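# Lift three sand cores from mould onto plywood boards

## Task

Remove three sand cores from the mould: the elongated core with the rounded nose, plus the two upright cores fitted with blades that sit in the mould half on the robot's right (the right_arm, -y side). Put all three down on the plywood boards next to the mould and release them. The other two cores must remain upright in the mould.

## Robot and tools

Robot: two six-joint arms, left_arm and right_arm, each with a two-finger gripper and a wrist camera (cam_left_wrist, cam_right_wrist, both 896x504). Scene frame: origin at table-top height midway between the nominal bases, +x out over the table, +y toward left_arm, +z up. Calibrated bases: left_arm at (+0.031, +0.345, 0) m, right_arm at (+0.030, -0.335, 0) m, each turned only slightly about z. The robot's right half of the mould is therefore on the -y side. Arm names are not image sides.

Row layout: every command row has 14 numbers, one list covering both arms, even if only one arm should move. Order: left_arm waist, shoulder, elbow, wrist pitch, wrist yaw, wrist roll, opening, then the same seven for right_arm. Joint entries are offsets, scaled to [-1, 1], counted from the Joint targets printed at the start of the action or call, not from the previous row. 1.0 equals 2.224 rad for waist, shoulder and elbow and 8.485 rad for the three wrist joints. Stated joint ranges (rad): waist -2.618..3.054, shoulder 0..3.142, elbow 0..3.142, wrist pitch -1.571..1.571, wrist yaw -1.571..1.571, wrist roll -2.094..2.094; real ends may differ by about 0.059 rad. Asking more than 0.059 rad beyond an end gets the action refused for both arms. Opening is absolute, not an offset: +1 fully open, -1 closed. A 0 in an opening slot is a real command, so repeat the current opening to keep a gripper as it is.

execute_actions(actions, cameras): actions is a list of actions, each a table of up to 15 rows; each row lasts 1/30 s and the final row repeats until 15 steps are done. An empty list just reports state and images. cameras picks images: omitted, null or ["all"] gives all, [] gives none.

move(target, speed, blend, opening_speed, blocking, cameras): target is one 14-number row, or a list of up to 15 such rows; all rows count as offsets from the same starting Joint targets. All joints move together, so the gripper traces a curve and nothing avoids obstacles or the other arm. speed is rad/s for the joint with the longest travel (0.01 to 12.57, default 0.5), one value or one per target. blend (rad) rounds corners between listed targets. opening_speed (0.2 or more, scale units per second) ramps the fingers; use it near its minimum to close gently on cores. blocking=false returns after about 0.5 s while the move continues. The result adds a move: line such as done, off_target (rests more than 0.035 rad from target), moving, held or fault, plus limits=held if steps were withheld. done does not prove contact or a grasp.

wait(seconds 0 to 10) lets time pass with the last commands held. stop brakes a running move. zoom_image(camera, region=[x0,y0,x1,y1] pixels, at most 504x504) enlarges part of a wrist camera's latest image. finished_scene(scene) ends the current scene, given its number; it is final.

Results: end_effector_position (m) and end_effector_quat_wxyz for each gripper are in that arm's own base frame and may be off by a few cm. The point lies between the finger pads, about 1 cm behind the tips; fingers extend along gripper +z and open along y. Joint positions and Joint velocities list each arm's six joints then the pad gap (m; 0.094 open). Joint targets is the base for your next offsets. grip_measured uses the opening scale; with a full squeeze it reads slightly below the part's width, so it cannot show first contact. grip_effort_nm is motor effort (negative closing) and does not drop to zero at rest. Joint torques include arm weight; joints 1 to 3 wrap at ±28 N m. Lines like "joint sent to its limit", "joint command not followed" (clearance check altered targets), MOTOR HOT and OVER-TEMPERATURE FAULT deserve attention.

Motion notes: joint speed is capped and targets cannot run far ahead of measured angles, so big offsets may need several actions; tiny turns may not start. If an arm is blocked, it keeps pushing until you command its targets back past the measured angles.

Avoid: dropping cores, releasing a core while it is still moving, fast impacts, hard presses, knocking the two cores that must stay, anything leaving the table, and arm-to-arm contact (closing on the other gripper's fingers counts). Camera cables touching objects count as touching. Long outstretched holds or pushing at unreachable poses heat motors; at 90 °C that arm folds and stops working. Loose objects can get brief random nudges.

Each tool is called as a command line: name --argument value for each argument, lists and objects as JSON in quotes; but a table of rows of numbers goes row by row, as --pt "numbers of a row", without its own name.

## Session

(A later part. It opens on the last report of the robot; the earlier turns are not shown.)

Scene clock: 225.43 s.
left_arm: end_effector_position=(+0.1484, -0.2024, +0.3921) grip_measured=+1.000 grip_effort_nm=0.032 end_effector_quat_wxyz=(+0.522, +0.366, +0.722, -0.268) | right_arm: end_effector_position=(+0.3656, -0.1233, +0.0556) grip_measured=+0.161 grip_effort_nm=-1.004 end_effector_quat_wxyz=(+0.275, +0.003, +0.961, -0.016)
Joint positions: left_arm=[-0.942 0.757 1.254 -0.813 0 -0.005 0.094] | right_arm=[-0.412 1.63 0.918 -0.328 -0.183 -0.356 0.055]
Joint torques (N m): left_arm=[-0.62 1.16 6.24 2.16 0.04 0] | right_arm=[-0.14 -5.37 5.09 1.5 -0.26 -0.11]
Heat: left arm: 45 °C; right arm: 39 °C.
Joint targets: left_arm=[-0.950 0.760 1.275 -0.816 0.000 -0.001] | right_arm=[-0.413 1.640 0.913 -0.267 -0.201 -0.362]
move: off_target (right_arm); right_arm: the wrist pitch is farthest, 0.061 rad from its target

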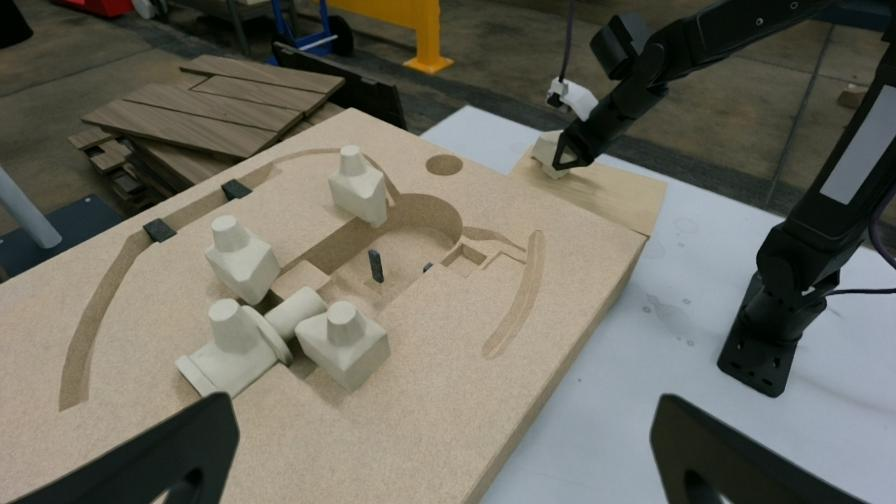

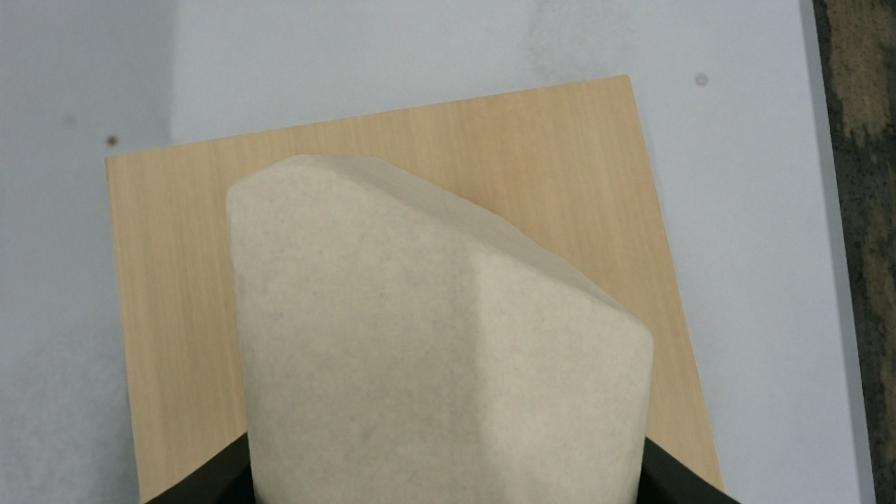

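move --target '[0,0,0,0,0,0,1,0,0.0072,-0.0083,0.0024,0,0,0.0]' --speed 0.2

zoom_image --camera "cam_left_wrist" --region '[510, 110, 610, 200]'

Scene clock: 234.93 s.
left_arm: end_effector_position=(+0.1484, -0.2023, +0.3918) grip_measured=+1.000 grip_effort_nm=0.032 end_effector_quat_wxyz=(+0.522, +0.366, +0.723, -0.268) | right_arm: end_effector_position=(+0.3691, -0.1230, +0.0548) grip_measured=+0.161 grip_effort_nm=-1.009 end_effector_quat_wxyz=(+0.284, +0.001, +0.959, -0.015)
Joint positions: left_arm=[-0.942 0.757 1.254 -0.814 0 -0.005 0.094] | right_arm=[-0.412 1.635 0.908 -0.295 -0.192 -0.356 0.055]
Joint torques (N m): left_arm=[-0.5 1.14 6.27 2.16 -0.01 0] | right_arm=[-0.16 -4.48 4.45 1.38 -0.14 -0.12]
Heat: left arm: 44 °C; right arm: 39 °C.
Joint targets: left_arm=[-0.950 0.760 1.275 -0.816 0.000 -0.001] | right_arm=[-0.413 1.657 0.895 -0.247 -0.201 -0.362]
move: off_target (right_arm); right_arm: the wrist pitch is farthest, 0.049 rad from its target

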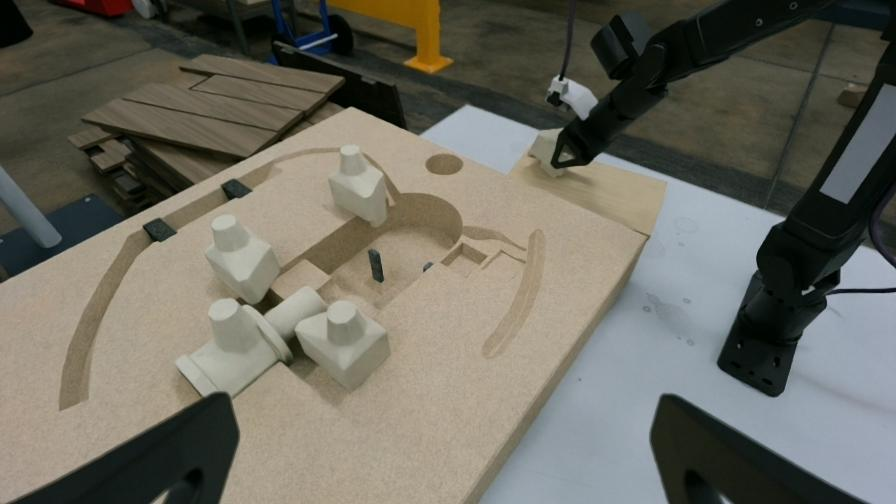

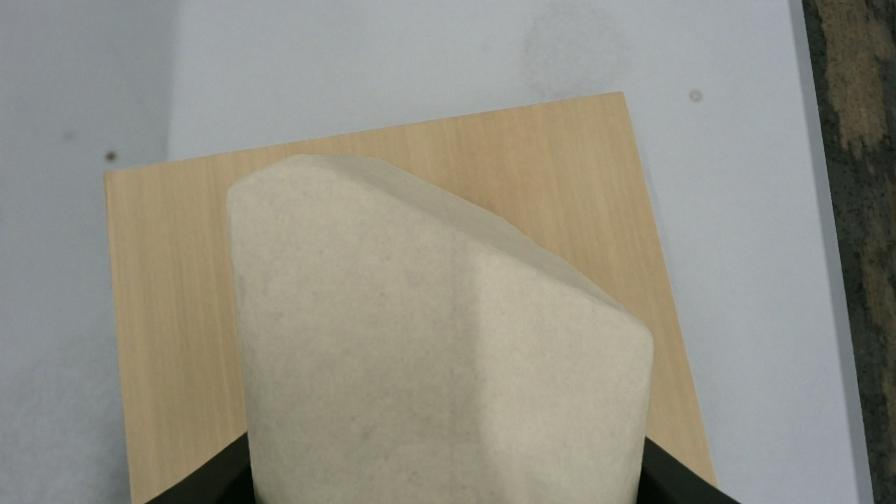

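Scaled by 5.040.

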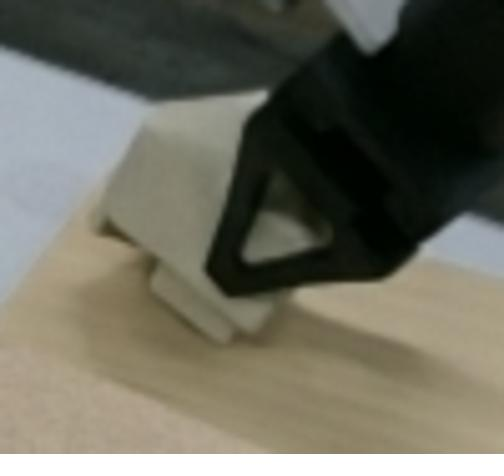

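move --target '[0,0,0,0,0,0,1,0,0,0,-0.0115,0,0,0.0]' --speed 0.2

zoom_image --camera "cam_left_wrist" --region '[510, 110, 610, 200]'

Scene clock: 239.87 s.
left_arm: end_effector_position=(+0.1484, -0.2023, +0.3918) grip_measured=+1.000 grip_effort_nm=0.022 end_effector_quat_wxyz=(+0.522, +0.366, +0.723, -0.268) | right_arm: end_effector_position=(+0.3680, -0.1225, +0.0540) grip_measured=+0.161 grip_effort_nm=-1.009 end_effector_quat_wxyz=(+0.282, +0.001, +0.959, -0.014)
Joint positions: left_arm=[-0.942 0.757 1.254 -0.814 0 -0.005 0.094] | right_arm=[-0.412 1.635 0.907 -0.301 -0.192 -0.356 0.055]
Joint torques (N m): left_arm=[-0.54 1.25 6.3 2.19 0 0] | right_arm=[-0.12 -4.51 4.49 0.53 -0.17 -0.11]
Heat: left arm: 44 °C; right arm: 40 °C.
Joint targets: left_arm=[-0.950 0.760 1.275 -0.816 0.000 -0.001] | right_arm=[-0.413 1.657 0.895 -0.344 -0.201 -0.362]
move: off_target (right_arm); right_arm: the wrist pitch is farthest, 0.044 rad from its target

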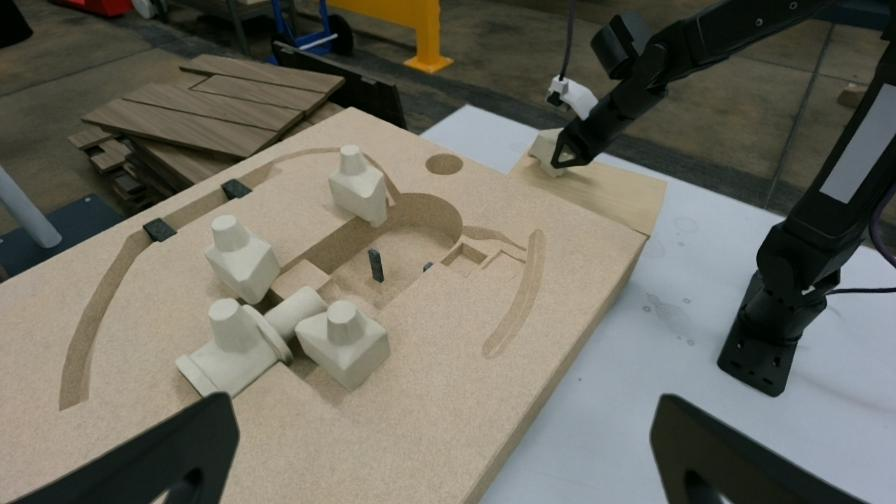

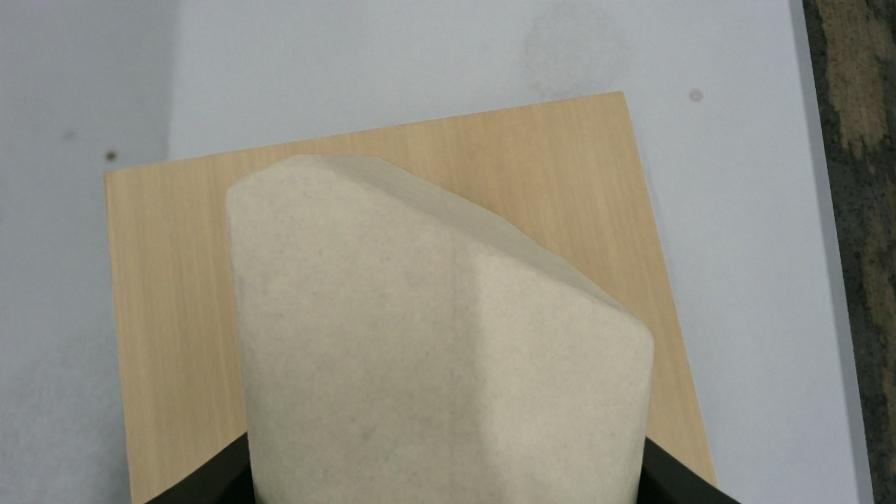

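Scaled by 5.040.

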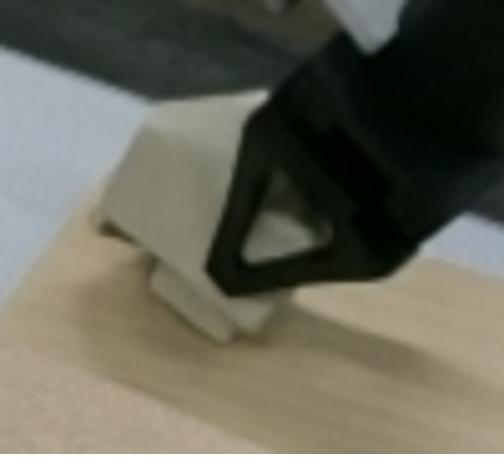

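move --target '[0,0,0,0,0,0,1,0,0,0,-0.007,0,0,0.0]' --speed 0.2 --cameras '["cam_left_wrist"]'

zoom_image --camera "cam_left_wrist" --region '[510, 110, 610, 200]'

Scene clock: 245.27 s.
left_arm: end_effector_position=(+0.1484, -0.2023, +0.3918) grip_measured=+1.000 grip_effort_nm=0.027 end_effector_quat_wxyz=(+0.522, +0.366, +0.723, -0.268) | right_arm: end_effector_position=(+0.3669, -0.1220, +0.0533) grip_measured=+0.161 grip_effort_nm=-1.004 end_effector_quat_wxyz=(+0.279, +0.001, +0.960, -0.013)
Joint positions: left_arm=[-0.942 0.757 1.254 -0.814 0 -0.005 0.094] | right_arm=[-0.412 1.635 0.907 -0.306 -0.192 -0.356 0.055]
Joint torques (N m): left_arm=[-0.53 1.07 6.3 2.18 -0.01 -0.02] | right_arm=[-0.14 -4.51 4.49 0.05 -0.16 -0.1]
Heat: left arm: 44 °C; right arm: 39 °C.
Joint targets: left_arm=[-0.950 0.760 1.275 -0.816 0.000 -0.001] | right_arm=[-0.413 1.657 0.895 -0.403 -0.201 -0.363]
move: off_target (right_arm); right_arm: the wrist pitch is farthest, 0.097 rad from its target
Images, in order (width x height): cam_left_wrist 896x504.

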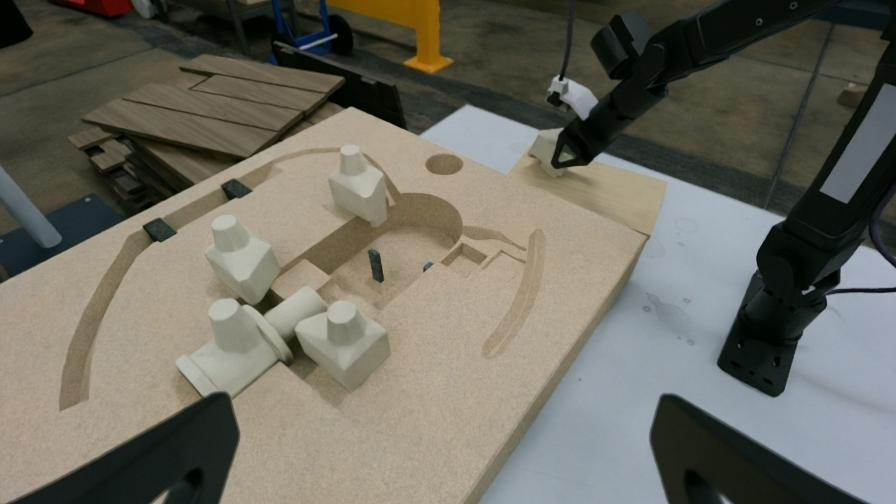

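Scaled by 5.040.

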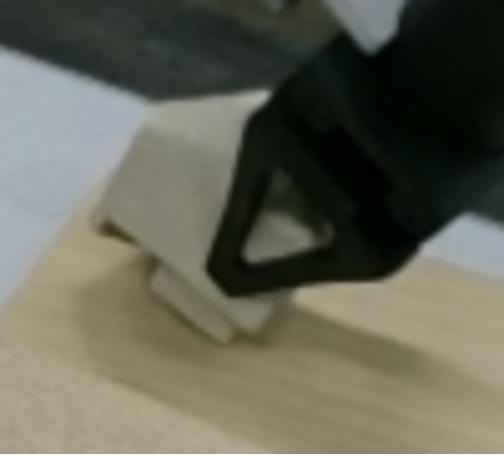

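move --target '[0,0,0,0,0,0,1,0,0,0,0.0,0,0,0.45]' --opening_speed 0.25

zoom_image --camera "cam_left_wrist" --region '[510, 110, 610, 200]'

Scene clock: 250.17 s.
left_arm: end_effector_position=(+0.1484, -0.2023, +0.3918) grip_measured=+1.000 grip_effort_nm=0.027 end_effector_quat_wxyz=(+0.522, +0.366, +0.723, -0.268) | right_arm: end_effector_position=(+0.3510, -0.1156, +0.0410) grip_measured=+0.447 grip_effort_nm=0.183 end_effector_quat_wxyz=(+0.241, +0.006, +0.970, +0.002)
Joint positions: left_arm=[-0.942 0.757 1.254 -0.814 0 -0.005 0.094] | right_arm=[-0.412 1.644 0.907 -0.383 -0.19 -0.356 0.068]
Joint velocities: left_arm=[within noise] | right_arm=[-0.002 0.002 -0.017 0.007 -0.168 -0.037 0]
Joint torques (N m): left_arm=[-0.55 1.24 6.2 2.17 0.04 -0.01] | right_arm=[-0.14 -5.15 4.36 0.63 -0.19 -0.11]
Heat: left arm: 44 °C; right arm: 38 °C.
Joint targets: left_arm=[-0.950 0.760 1.275 -0.816 0.000 -0.001] | right_arm=[-0.413 1.656 0.895 -0.403 -0.201 -0.362]
move: done

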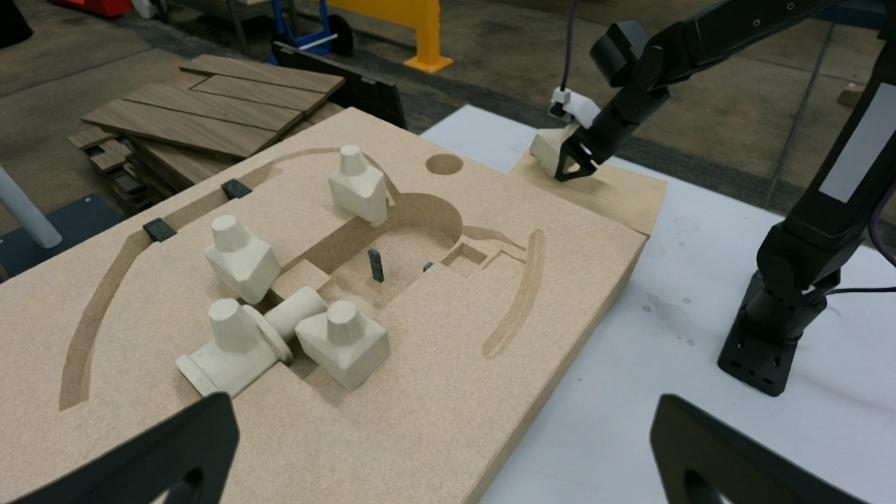

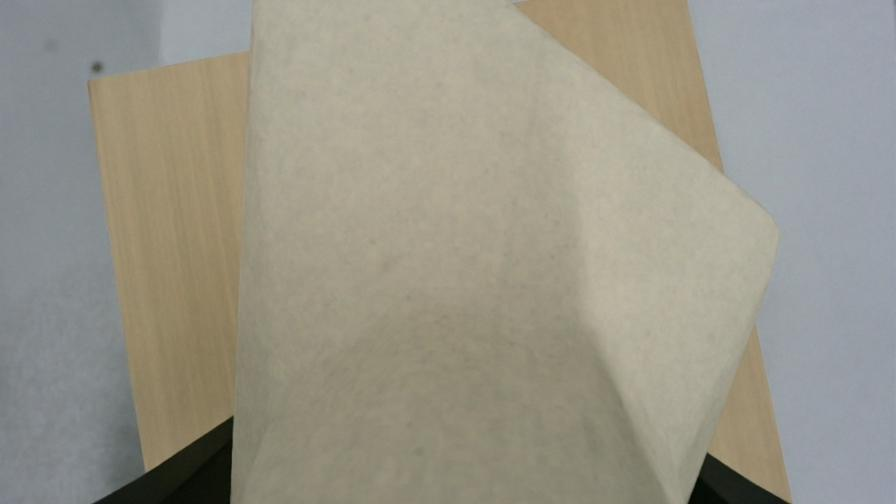

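Scaled by 5.040.

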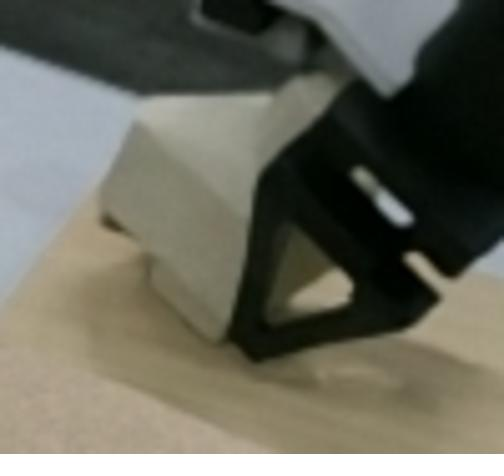

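move --pt "0 0 0 0 0 0 1 -0.0063 -0.0327 0.0129 -0.0121 0 -0.0019 0.75" --pt "0 0 0 0 0 0 1 -0.0126 -0.0618 0.0301 -0.0242 0 -0.0038 0.75" --pt "0 0 0 0 0 0 1 -0.0223 -0.097 0.0642 -0.0424 0 -0.0066 0.75" --pt "0 0 0 0 0 0 1 -0.0319 -0.1228 0.1072 -0.0605 0 -0.0094 0.75" --speed 0.3 --blend 0.03

zoom_image --camera "cam_left_wrist" --region '[470, 90, 670, 250]'

Scene clock: 264.87 s.
left_arm: end_effector_position=(+0.1484, -0.2023, +0.3918) grip_measured=+1.000 grip_effort_nm=0.032 end_effector_quat_wxyz=(+0.522, +0.366, +0.723, -0.268) | right_arm: end_effector_position=(+0.2967, -0.1144, +0.1351) grip_measured=+0.747 grip_effort_nm=0.173 end_effector_quat_wxyz=(+0.204, +0.004, +0.979, +0.004)
Joint positions: left_arm=[-0.942 0.757 1.254 -0.814 0 -0.005 0.094] | right_arm=[-0.477 1.405 1.106 -0.905 -0.19 -0.433 0.082]
Joint torques (N m): left_arm=[-0.55 1.11 6.3 2.18 0.01 -0.02] | right_arm=[-0.59 -6.31 7.91 0.53 -0.2 -0.14]
Heat: left arm: 43 °C; right arm: 37 °C.
Joint targets: left_arm=[-0.950 0.760 1.275 -0.816 0.000 -0.001] | right_arm=[-0.484 1.383 1.133 -0.917 -0.201 -0.442]
move: done

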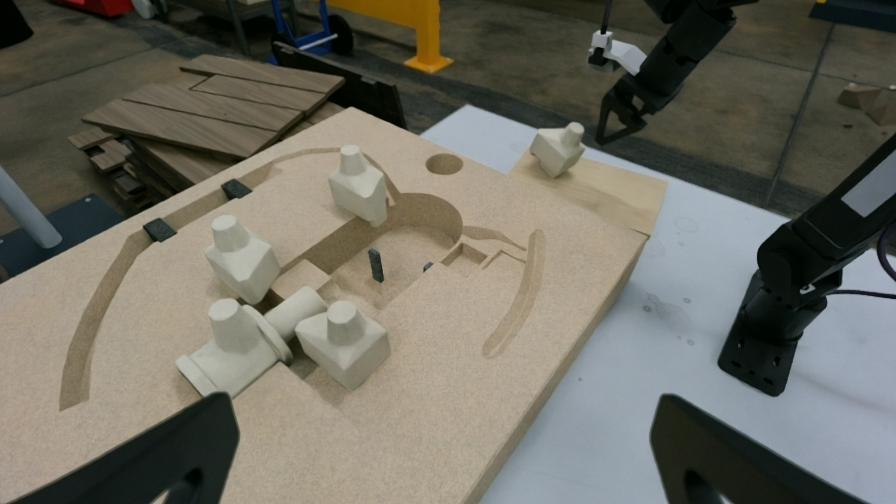

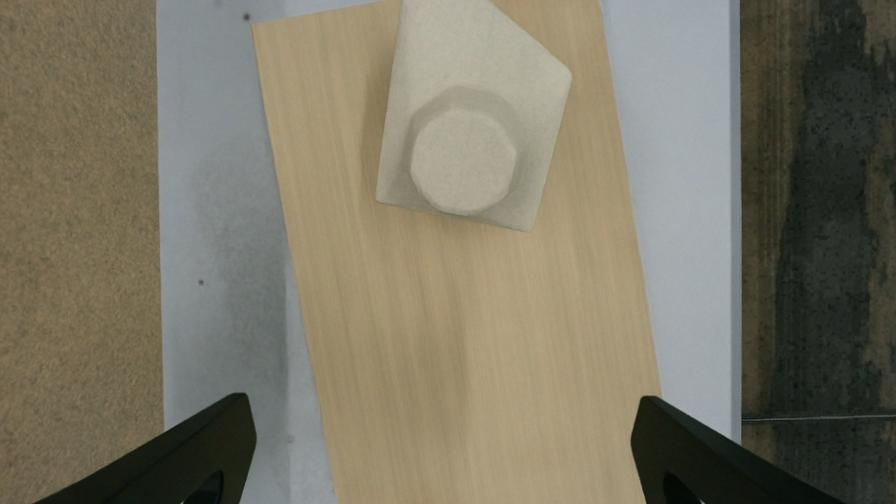

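Scaled by 2.520.

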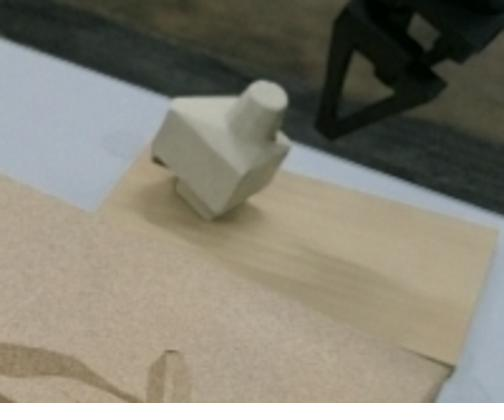

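move --target '[0,0,0,0,0,0,1,0.424,0.4092,0.5868,-0.0258,0.0552,0.0994,1]' --speed 0.9

Scene clock: 276.07 s.
left_arm: end_effector_position=(+0.1484, -0.2023, +0.3918) grip_measured=+1.000 grip_effort_nm=0.032 end_effector_quat_wxyz=(+0.522, +0.366, +0.723, -0.268) | right_arm: end_effector_position=(+0.5206, +0.2099, +0.2064) grip_measured=+0.997 grip_effort_nm=0.178 end_effector_quat_wxyz=(+0.307, +0.003, +0.952, +0.006)
Joint positions: left_arm=[-0.942 0.757 1.254 -0.814 0 -0.005 0.094] | right_arm=[0.462 2.28 2.409 -1.122 0.256 0.392 0.094]
Joint torques (N m): left_arm=[-0.57 1.1 6.37 2.19 -0.01 0.02] | right_arm=[-0.46 -10.14 7.94 0.83 0.2 0.07]
Heat: left arm: 43 °C; right arm: 37 °C.
Joint targets: left_arm=[-0.950 0.760 1.275 -0.816 0.000 -0.001] | right_arm=[0.459 2.294 2.439 -1.136 0.267 0.401]
move: done

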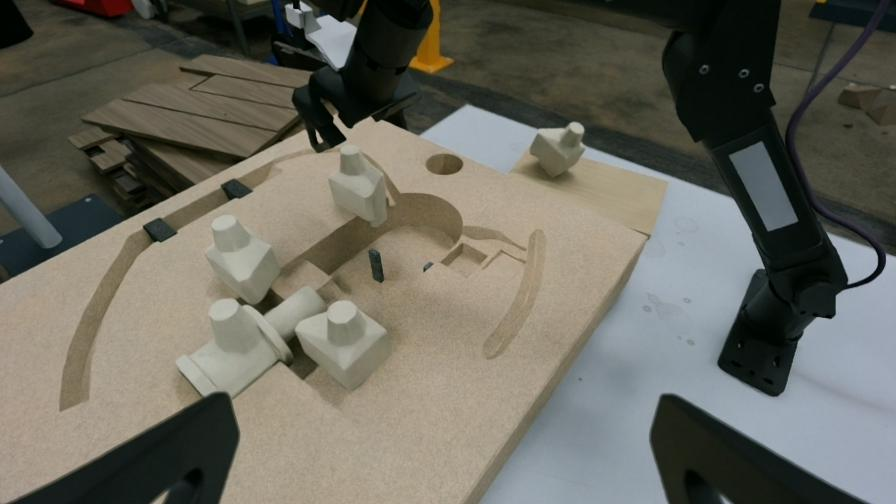

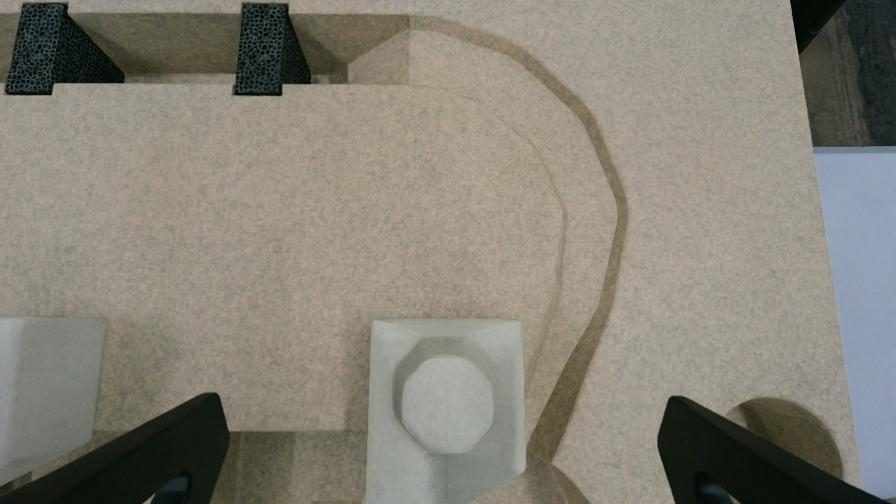

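move --pt "0 0 0 0 0 0 1 0 -0.0301 -0.128 0.0247 0 0 1" --pt "0 0 0 0 0 0 1 0 -0.0364 -0.2019 0.0422 0 0 1" --speed 0.3 --blend 0.03

Scene clock: 287.27 s.
left_arm: end_effector_position=(+0.1484, -0.2023, +0.3918) grip_measured=+1.000 grip_effort_nm=0.032 end_effector_quat_wxyz=(+0.522, +0.366, +0.723, -0.268) | right_arm: end_effector_position=(+0.5196, +0.2092, +0.1070) grip_measured=+0.997 grip_effort_nm=0.173 end_effector_quat_wxyz=(+0.280, +0.000, +0.960, -0.008)
Joint positions: left_arm=[-0.942 0.757 1.254 -0.814 0 -0.005 0.094] | right_arm=[0.462 2.257 1.999 -0.8 0.257 0.394 0.094]
Joint torques (N m): left_arm=[-0.64 1.17 6.31 2.17 0 -0.01] | right_arm=[-0.24 -14.98 5.2 1.05 0.19 0.03]
Heat: left arm: 43 °C; right arm: 44 °C.
Joint targets: left_arm=[-0.950 0.760 1.275 -0.816 0.000 -0.001] | right_arm=[0.459 2.212 1.990 -0.778 0.267 0.401]
move: off_target (right_arm); right_arm: the shoulder is farthest, 0.044 rad from its target

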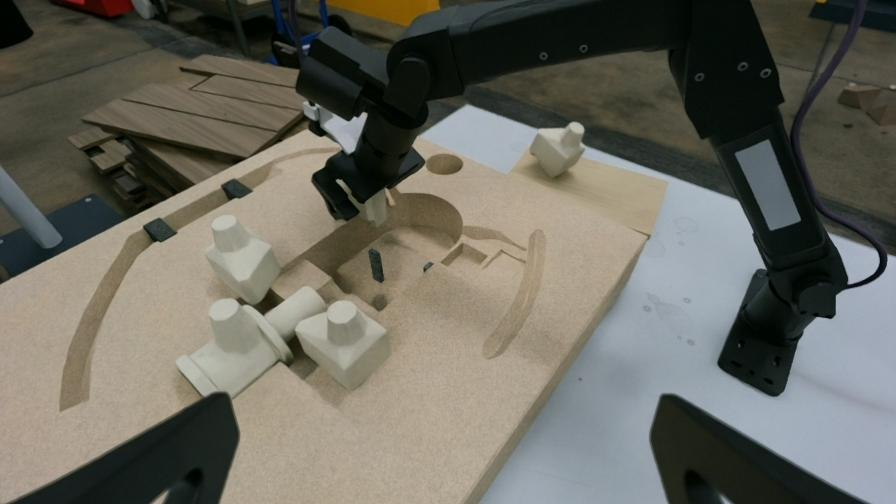

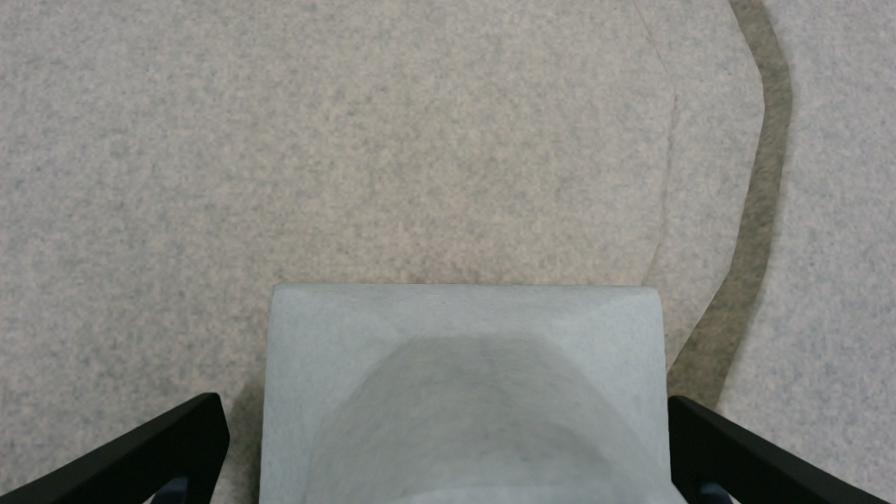

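move --target '[0,0,0,0,0,0,1,-0.006,0,0,0,0,0,1]' --speed 0.2 --cameras '["cam_right_wrist"]'

Scene clock: 290.40 s.
left_arm: end_effector_position=(+0.1484, -0.2023, +0.3918) grip_measured=+1.000 grip_effort_nm=0.027 end_effector_quat_wxyz=(+0.522, +0.366, +0.723, -0.268) | right_arm: end_effector_position=(+0.5219, +0.2044, +0.1072) grip_measured=+0.997 grip_effort_nm=0.178 end_effector_quat_wxyz=(+0.281, +0.005, +0.960, -0.009)
Joint positions: left_arm=[-0.942 0.757 1.254 -0.814 0 -0.005 0.094] | right_arm=[0.452 2.257 1.999 -0.799 0.257 0.394 0.094]
Joint torques (N m): left_arm=[-0.44 1.13 6.26 2.18 0.02 -0.01] | right_arm=[-0.57 -14.94 5.19 1.07 0.2 0.04]
Heat: left arm: 43 °C; right arm: 47 °C.
Joint targets: left_arm=[-0.950 0.760 1.275 -0.816 0.000 -0.001] | right_arm=[0.446 2.212 1.990 -0.778 0.267 0.401]
move: off_target (right_arm); right_arm: the shoulder is farthest, 0.045 rad from its target
Images, in order (width x height): cam_right_wrist 896x504.

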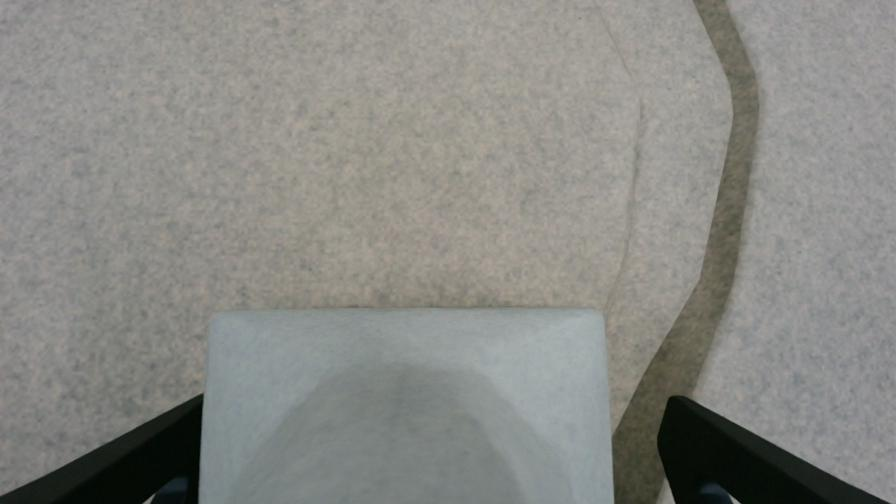

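move --target '[0,0,0,0,0,0,1,0.0048,0,0,0,0,0,1]' --speed 0.2 --cameras '["cam_right_wrist"]'

Scene clock: 294.03 s.
left_arm: end_effector_position=(+0.1484, -0.2023, +0.3918) grip_measured=+1.000 grip_effort_nm=0.022 end_effector_quat_wxyz=(+0.522, +0.366, +0.723, -0.268) | right_arm: end_effector_position=(+0.5223, +0.2036, +0.1072) grip_measured=+0.997 grip_effort_nm=0.173 end_effector_quat_wxyz=(+0.281, +0.006, +0.960, -0.009)
Joint positions: left_arm=[-0.942 0.757 1.254 -0.814 0 -0.005 0.094] | right_arm=[0.451 2.257 1.999 -0.798 0.257 0.394 0.094]
Joint torques (N m): left_arm=[-0.53 1.24 6.31 2.18 0.02 0.01] | right_arm=[0.44 -14.97 5.19 1.07 0.2 0.04]
Heat: left arm: 43 °C; right arm: 51 °C.
Joint targets: left_arm=[-0.950 0.760 1.275 -0.816 0.000 -0.001] | right_arm=[0.456 2.212 1.990 -0.778 0.267 0.401]
move: off_target (right_arm); right_arm: the shoulder is farthest, 0.045 rad from its target
Images, in order (width x height): cam_right_wrist 896x504.

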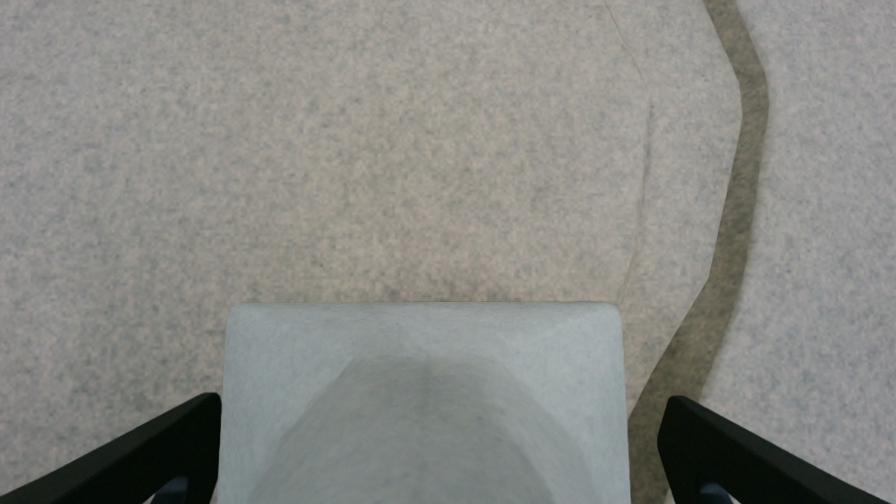

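move --target '[0,0,0,0,0,0,1,0.0035,0,0,0,0,0,1]' --speed 0.2 --cameras '["cam_right_wrist"]'

Scene clock: 296.67 s.
left_arm: end_effector_position=(+0.1484, -0.2023, +0.3918) grip_measured=+1.000 grip_effort_nm=0.032 end_effector_quat_wxyz=(+0.522, +0.366, +0.723, -0.268) | right_arm: end_effector_position=(+0.5212, +0.2066, +0.1073) grip_measured=+0.997 grip_effort_nm=0.178 end_effector_quat_wxyz=(+0.281, +0.003, +0.960, -0.009)
Joint positions: left_arm=[-0.942 0.757 1.254 -0.814 0 -0.005 0.094] | right_arm=[0.456 2.257 1.999 -0.798 0.257 0.394 0.094]
Joint torques (N m): left_arm=[-0.46 1.17 6.3 2.15 0 -0.02] | right_arm=[0.55 -14.98 5.2 1.06 0.2 0.04]
Heat: left arm: 43 °C; right arm: 53 °C.
Joint targets: left_arm=[-0.950 0.760 1.275 -0.816 0.000 -0.001] | right_arm=[0.464 2.212 1.990 -0.777 0.267 0.401]
move: off_target (right_arm); right_arm: the shoulder is farthest, 0.045 rad from its target
Images, in order (width x height): cam_right_wrist 896x504.

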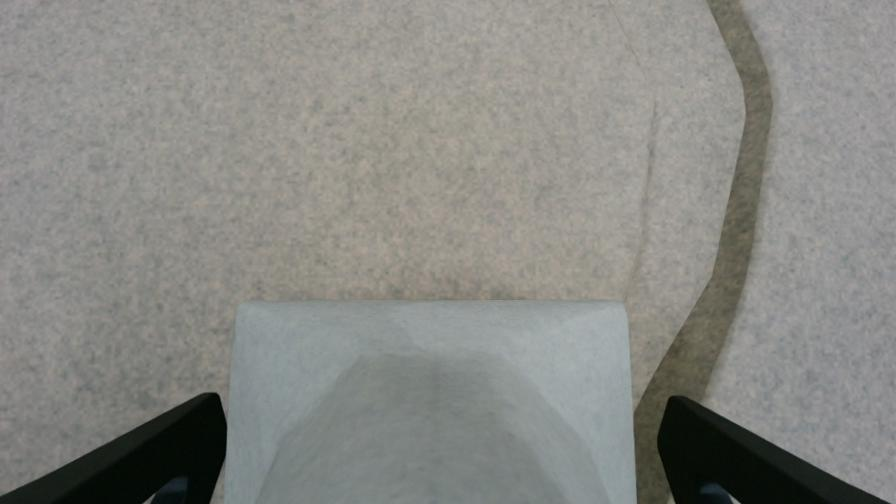

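move --target '[0,0,0,0,0,0,1,0.0015,0,0,0,0,0,0.0]' --opening_speed 0.4 --cameras '["cam_right_wrist"]'

Scene clock: 302.10 s.
left_arm: end_effector_position=(+0.1484, -0.2023, +0.3918) grip_measured=+1.000 grip_effort_nm=0.032 end_effector_quat_wxyz=(+0.522, +0.366, +0.723, -0.268) | right_arm: end_effector_position=(+0.5204, +0.2086, +0.1073) grip_measured=+0.160 grip_effort_nm=-0.999 end_effector_quat_wxyz=(+0.281, +0.001, +0.960, -0.008)
Joint positions: left_arm=[-0.942 0.757 1.254 -0.814 0 -0.005 0.094] | right_arm=[0.461 2.257 1.999 -0.798 0.258 0.394 0.055]
Joint torques (N m): left_arm=[-0.53 1.18 6.3 2.15 0 -0.01] | right_arm=[0.57 -14.97 5.2 1.06 0.18 0.04]
Heat: left arm: 43 °C; right arm: 57 °C.
Joint targets: left_arm=[-0.950 0.760 1.275 -0.816 0.000 -0.001] | right_arm=[0.467 2.212 1.990 -0.778 0.267 0.401]
move: off_target (right_arm); right_arm: the shoulder is farthest, 0.045 rad from its target
Images, in order (width x height): cam_right_wrist 896x504.

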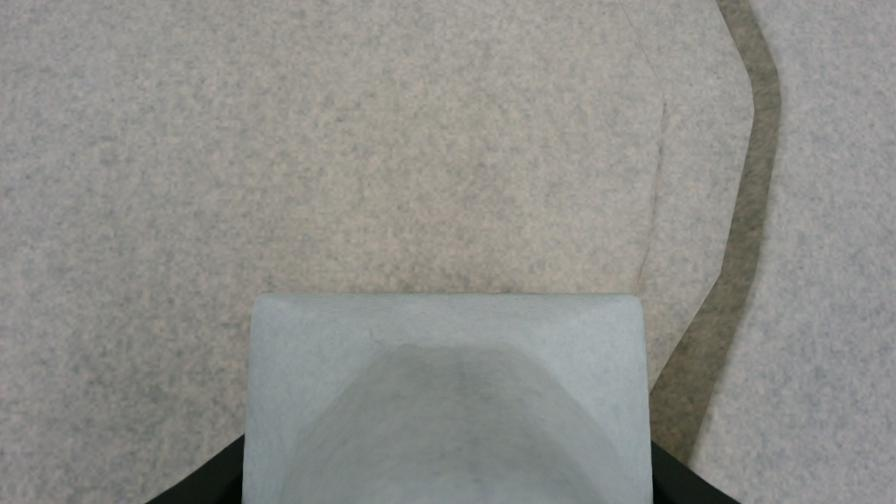

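move --pt "0 0 0 0 0 0 1 0 0.0108 0.0989 -0.0222 0 0 0.0" --pt "0 0 0 0 0 0 1 0 -0.0153 0.125 -0.0364 0 0 0.0" --speed 0.25 --blend 0.04

Scene clock: 317.63 s.
left_arm: end_effector_position=(+0.1484, -0.2023, +0.3918) grip_measured=+1.000 grip_effort_nm=0.032 end_effector_quat_wxyz=(+0.522, +0.366, +0.723, -0.268) | right_arm: end_effector_position=(+0.4986, +0.1989, +0.1586) grip_measured=+0.160 grip_effort_nm=-1.004 end_effector_quat_wxyz=(+0.248, -0.005, +0.968, -0.022)
Joint positions: left_arm=[-0.942 0.757 1.254 -0.814 0 -0.005 0.094] | right_arm=[0.461 2.247 2.221 -1.105 0.254 0.394 0.054]
Joint torques (N m): left_arm=[-0.47 1.17 6.22 2.16 0.04 0] | right_arm=[0.51 -16.72 9.33 0.92 0.23 0.04]
Heat: left arm: 44 °C; right arm: 63 °C.
Joint targets: left_arm=[-0.950 0.760 1.275 -0.816 0.000 -0.001] | right_arm=[0.467 2.178 2.267 -1.087 0.267 0.401]
move: off_target (right_arm); right_arm: the shoulder is farthest, 0.069 rad from its target

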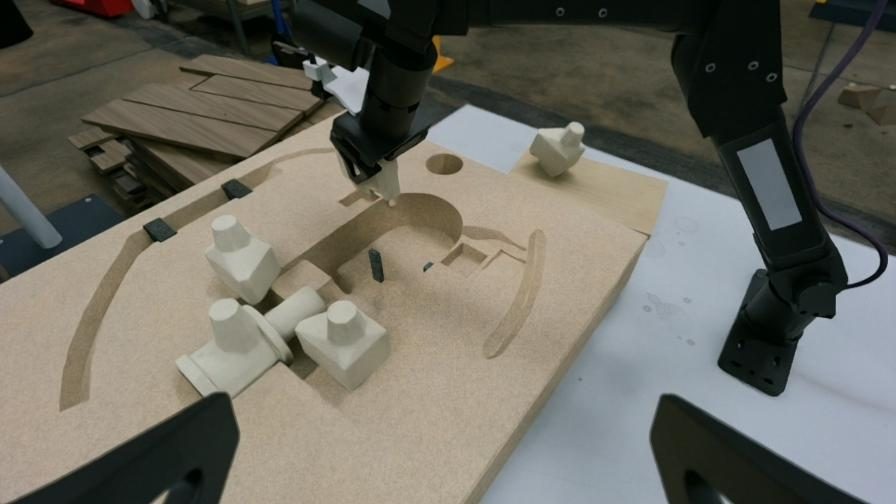

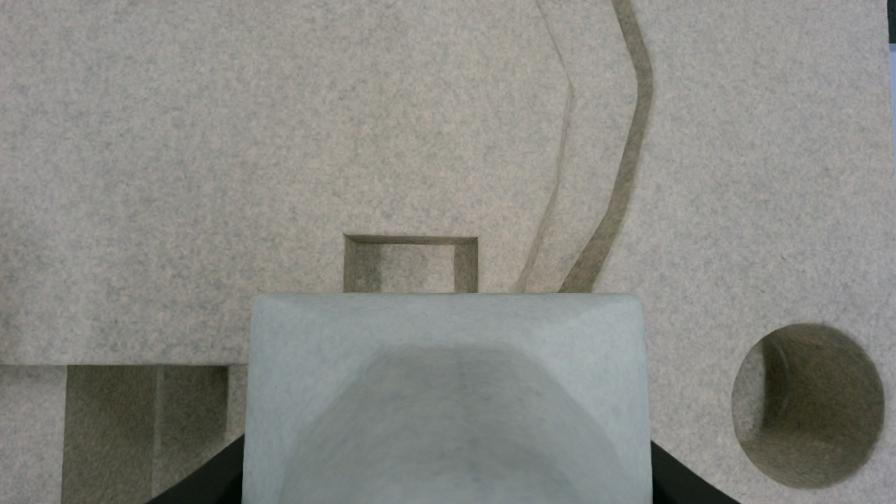

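move --target '[0,0,0,0,0,0,1,-0.4744,-0.3228,-0.3629,-0.0251,-0.0458,-0.1153,0.0]' --speed 0.8

Scene clock: 323.03 s.
left_arm: end_effector_position=(+0.1484, -0.2023, +0.3918) grip_measured=+1.000 grip_effort_nm=0.032 end_effector_quat_wxyz=(+0.522, +0.366, +0.723, -0.268) | right_arm: end_effector_position=(+0.2619, -0.1512, +0.1920) grip_measured=+0.160 grip_effort_nm=-1.004 end_effector_quat_wxyz=(+0.122, +0.004, +0.992, -0.018)
Joint positions: left_arm=[-0.942 0.757 1.254 -0.814 0 -0.005 0.094] | right_arm=[-0.588 1.494 1.46 -1.311 -0.104 -0.568 0.054]
Joint torques (N m): left_arm=[-0.62 1.18 6.31 2.17 0.01 -0.01] | right_arm=[0.01 -7.73 5.41 0.58 -0.21 -0.12]
Heat: left arm: 44 °C; right arm: 63 °C.
Joint targets: left_arm=[-0.950 0.760 1.275 -0.816 0.000 -0.001] | right_arm=[-0.588 1.461 1.460 -1.300 -0.121 -0.577]
move: done

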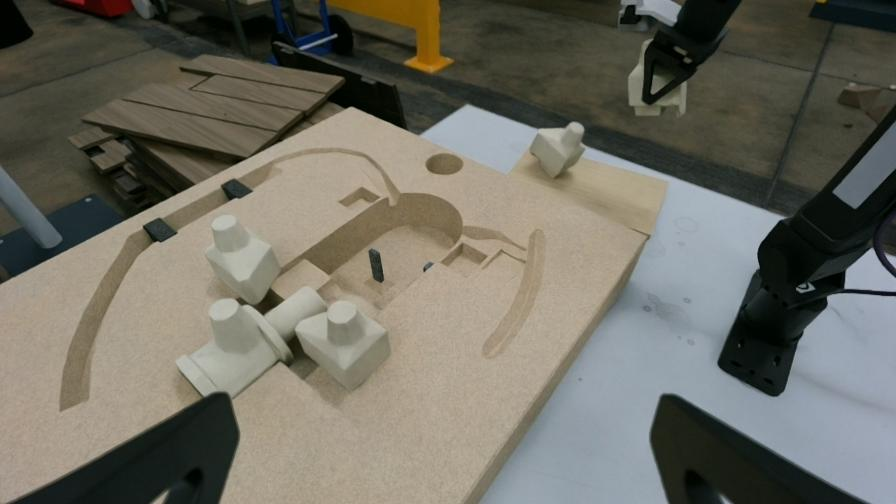

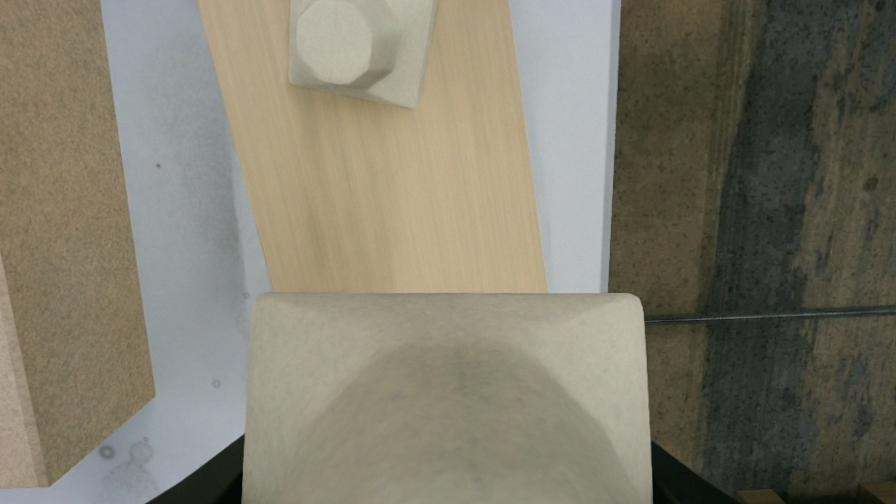

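zoom_image --camera "cam_left_wrist" --region '[590, 20, 720, 140]'

Scaled by 3.877.

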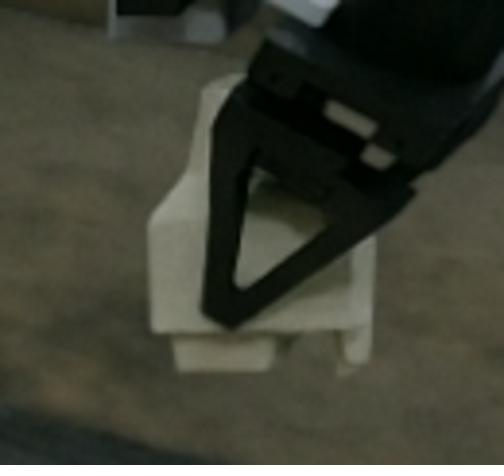

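move --target '[0,0,0,0,0,0,1,0.0135,0.0022,-0.2212,0.0519,0,0,0.0]' --speed 0.3

zoom_image --camera "cam_left_wrist" --region '[540, 80, 720, 230]'

Scene clock: 341.77 s.
left_arm: end_effector_position=(+0.1484, -0.2023, +0.3918) grip_measured=+1.000 grip_effort_nm=0.027 end_effector_quat_wxyz=(+0.522, +0.366, +0.723, -0.268) | right_arm: end_effector_position=(+0.2457, -0.1324, +0.0651) grip_measured=+0.160 grip_effort_nm=-1.004 end_effector_quat_wxyz=(+0.091, -0.006, +0.996, +0.004)
Joint positions: left_arm=[-0.942 0.757 1.254 -0.814 0 -0.005 0.094] | right_arm=[-0.565 1.494 0.965 -0.891 -0.105 -0.569 0.054]
Joint torques (N m): left_arm=[-0.51 1.14 6.27 2.19 0.02 -0.02] | right_arm=[0.58 -7.2 5.53 0.64 -0.22 -0.14]
Heat: left arm: 44 °C; right arm: 50 °C.
Joint targets: left_arm=[-0.950 0.760 1.275 -0.816 0.000 -0.001] | right_arm=[-0.558 1.465 0.968 -0.859 -0.121 -0.577]
move: done

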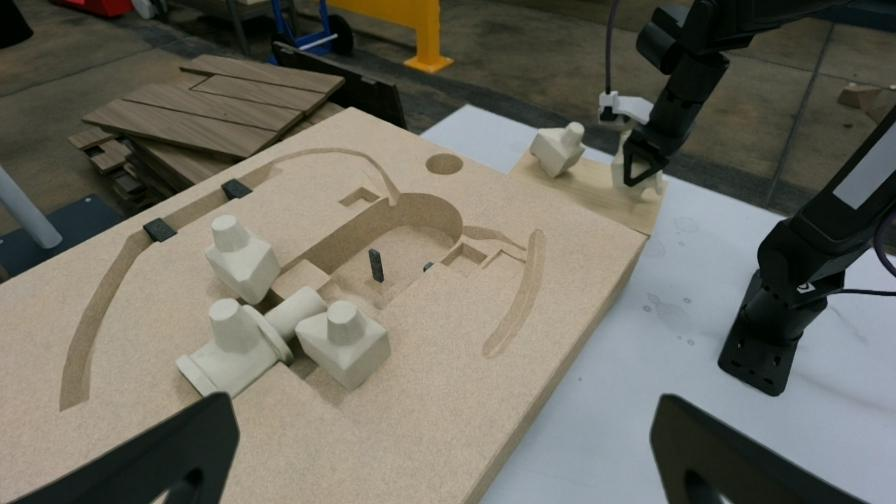

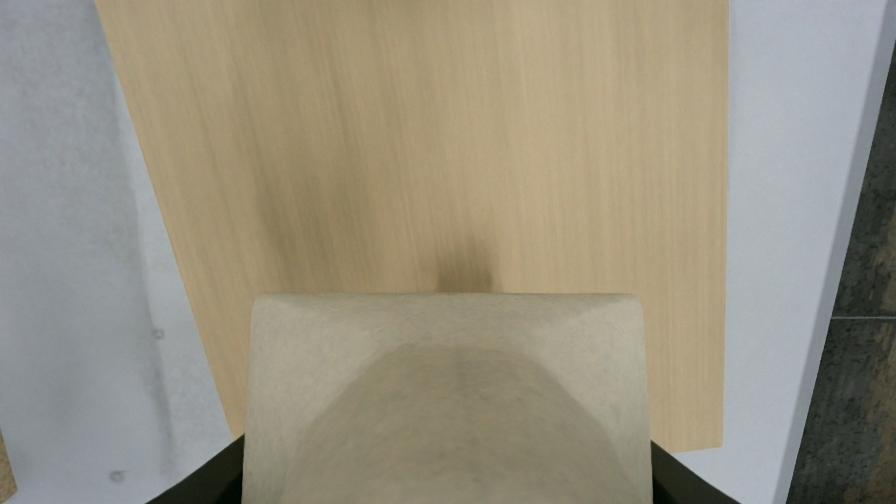

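Scaled by 2.800.

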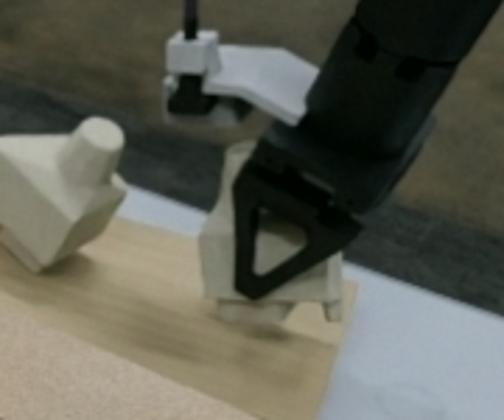

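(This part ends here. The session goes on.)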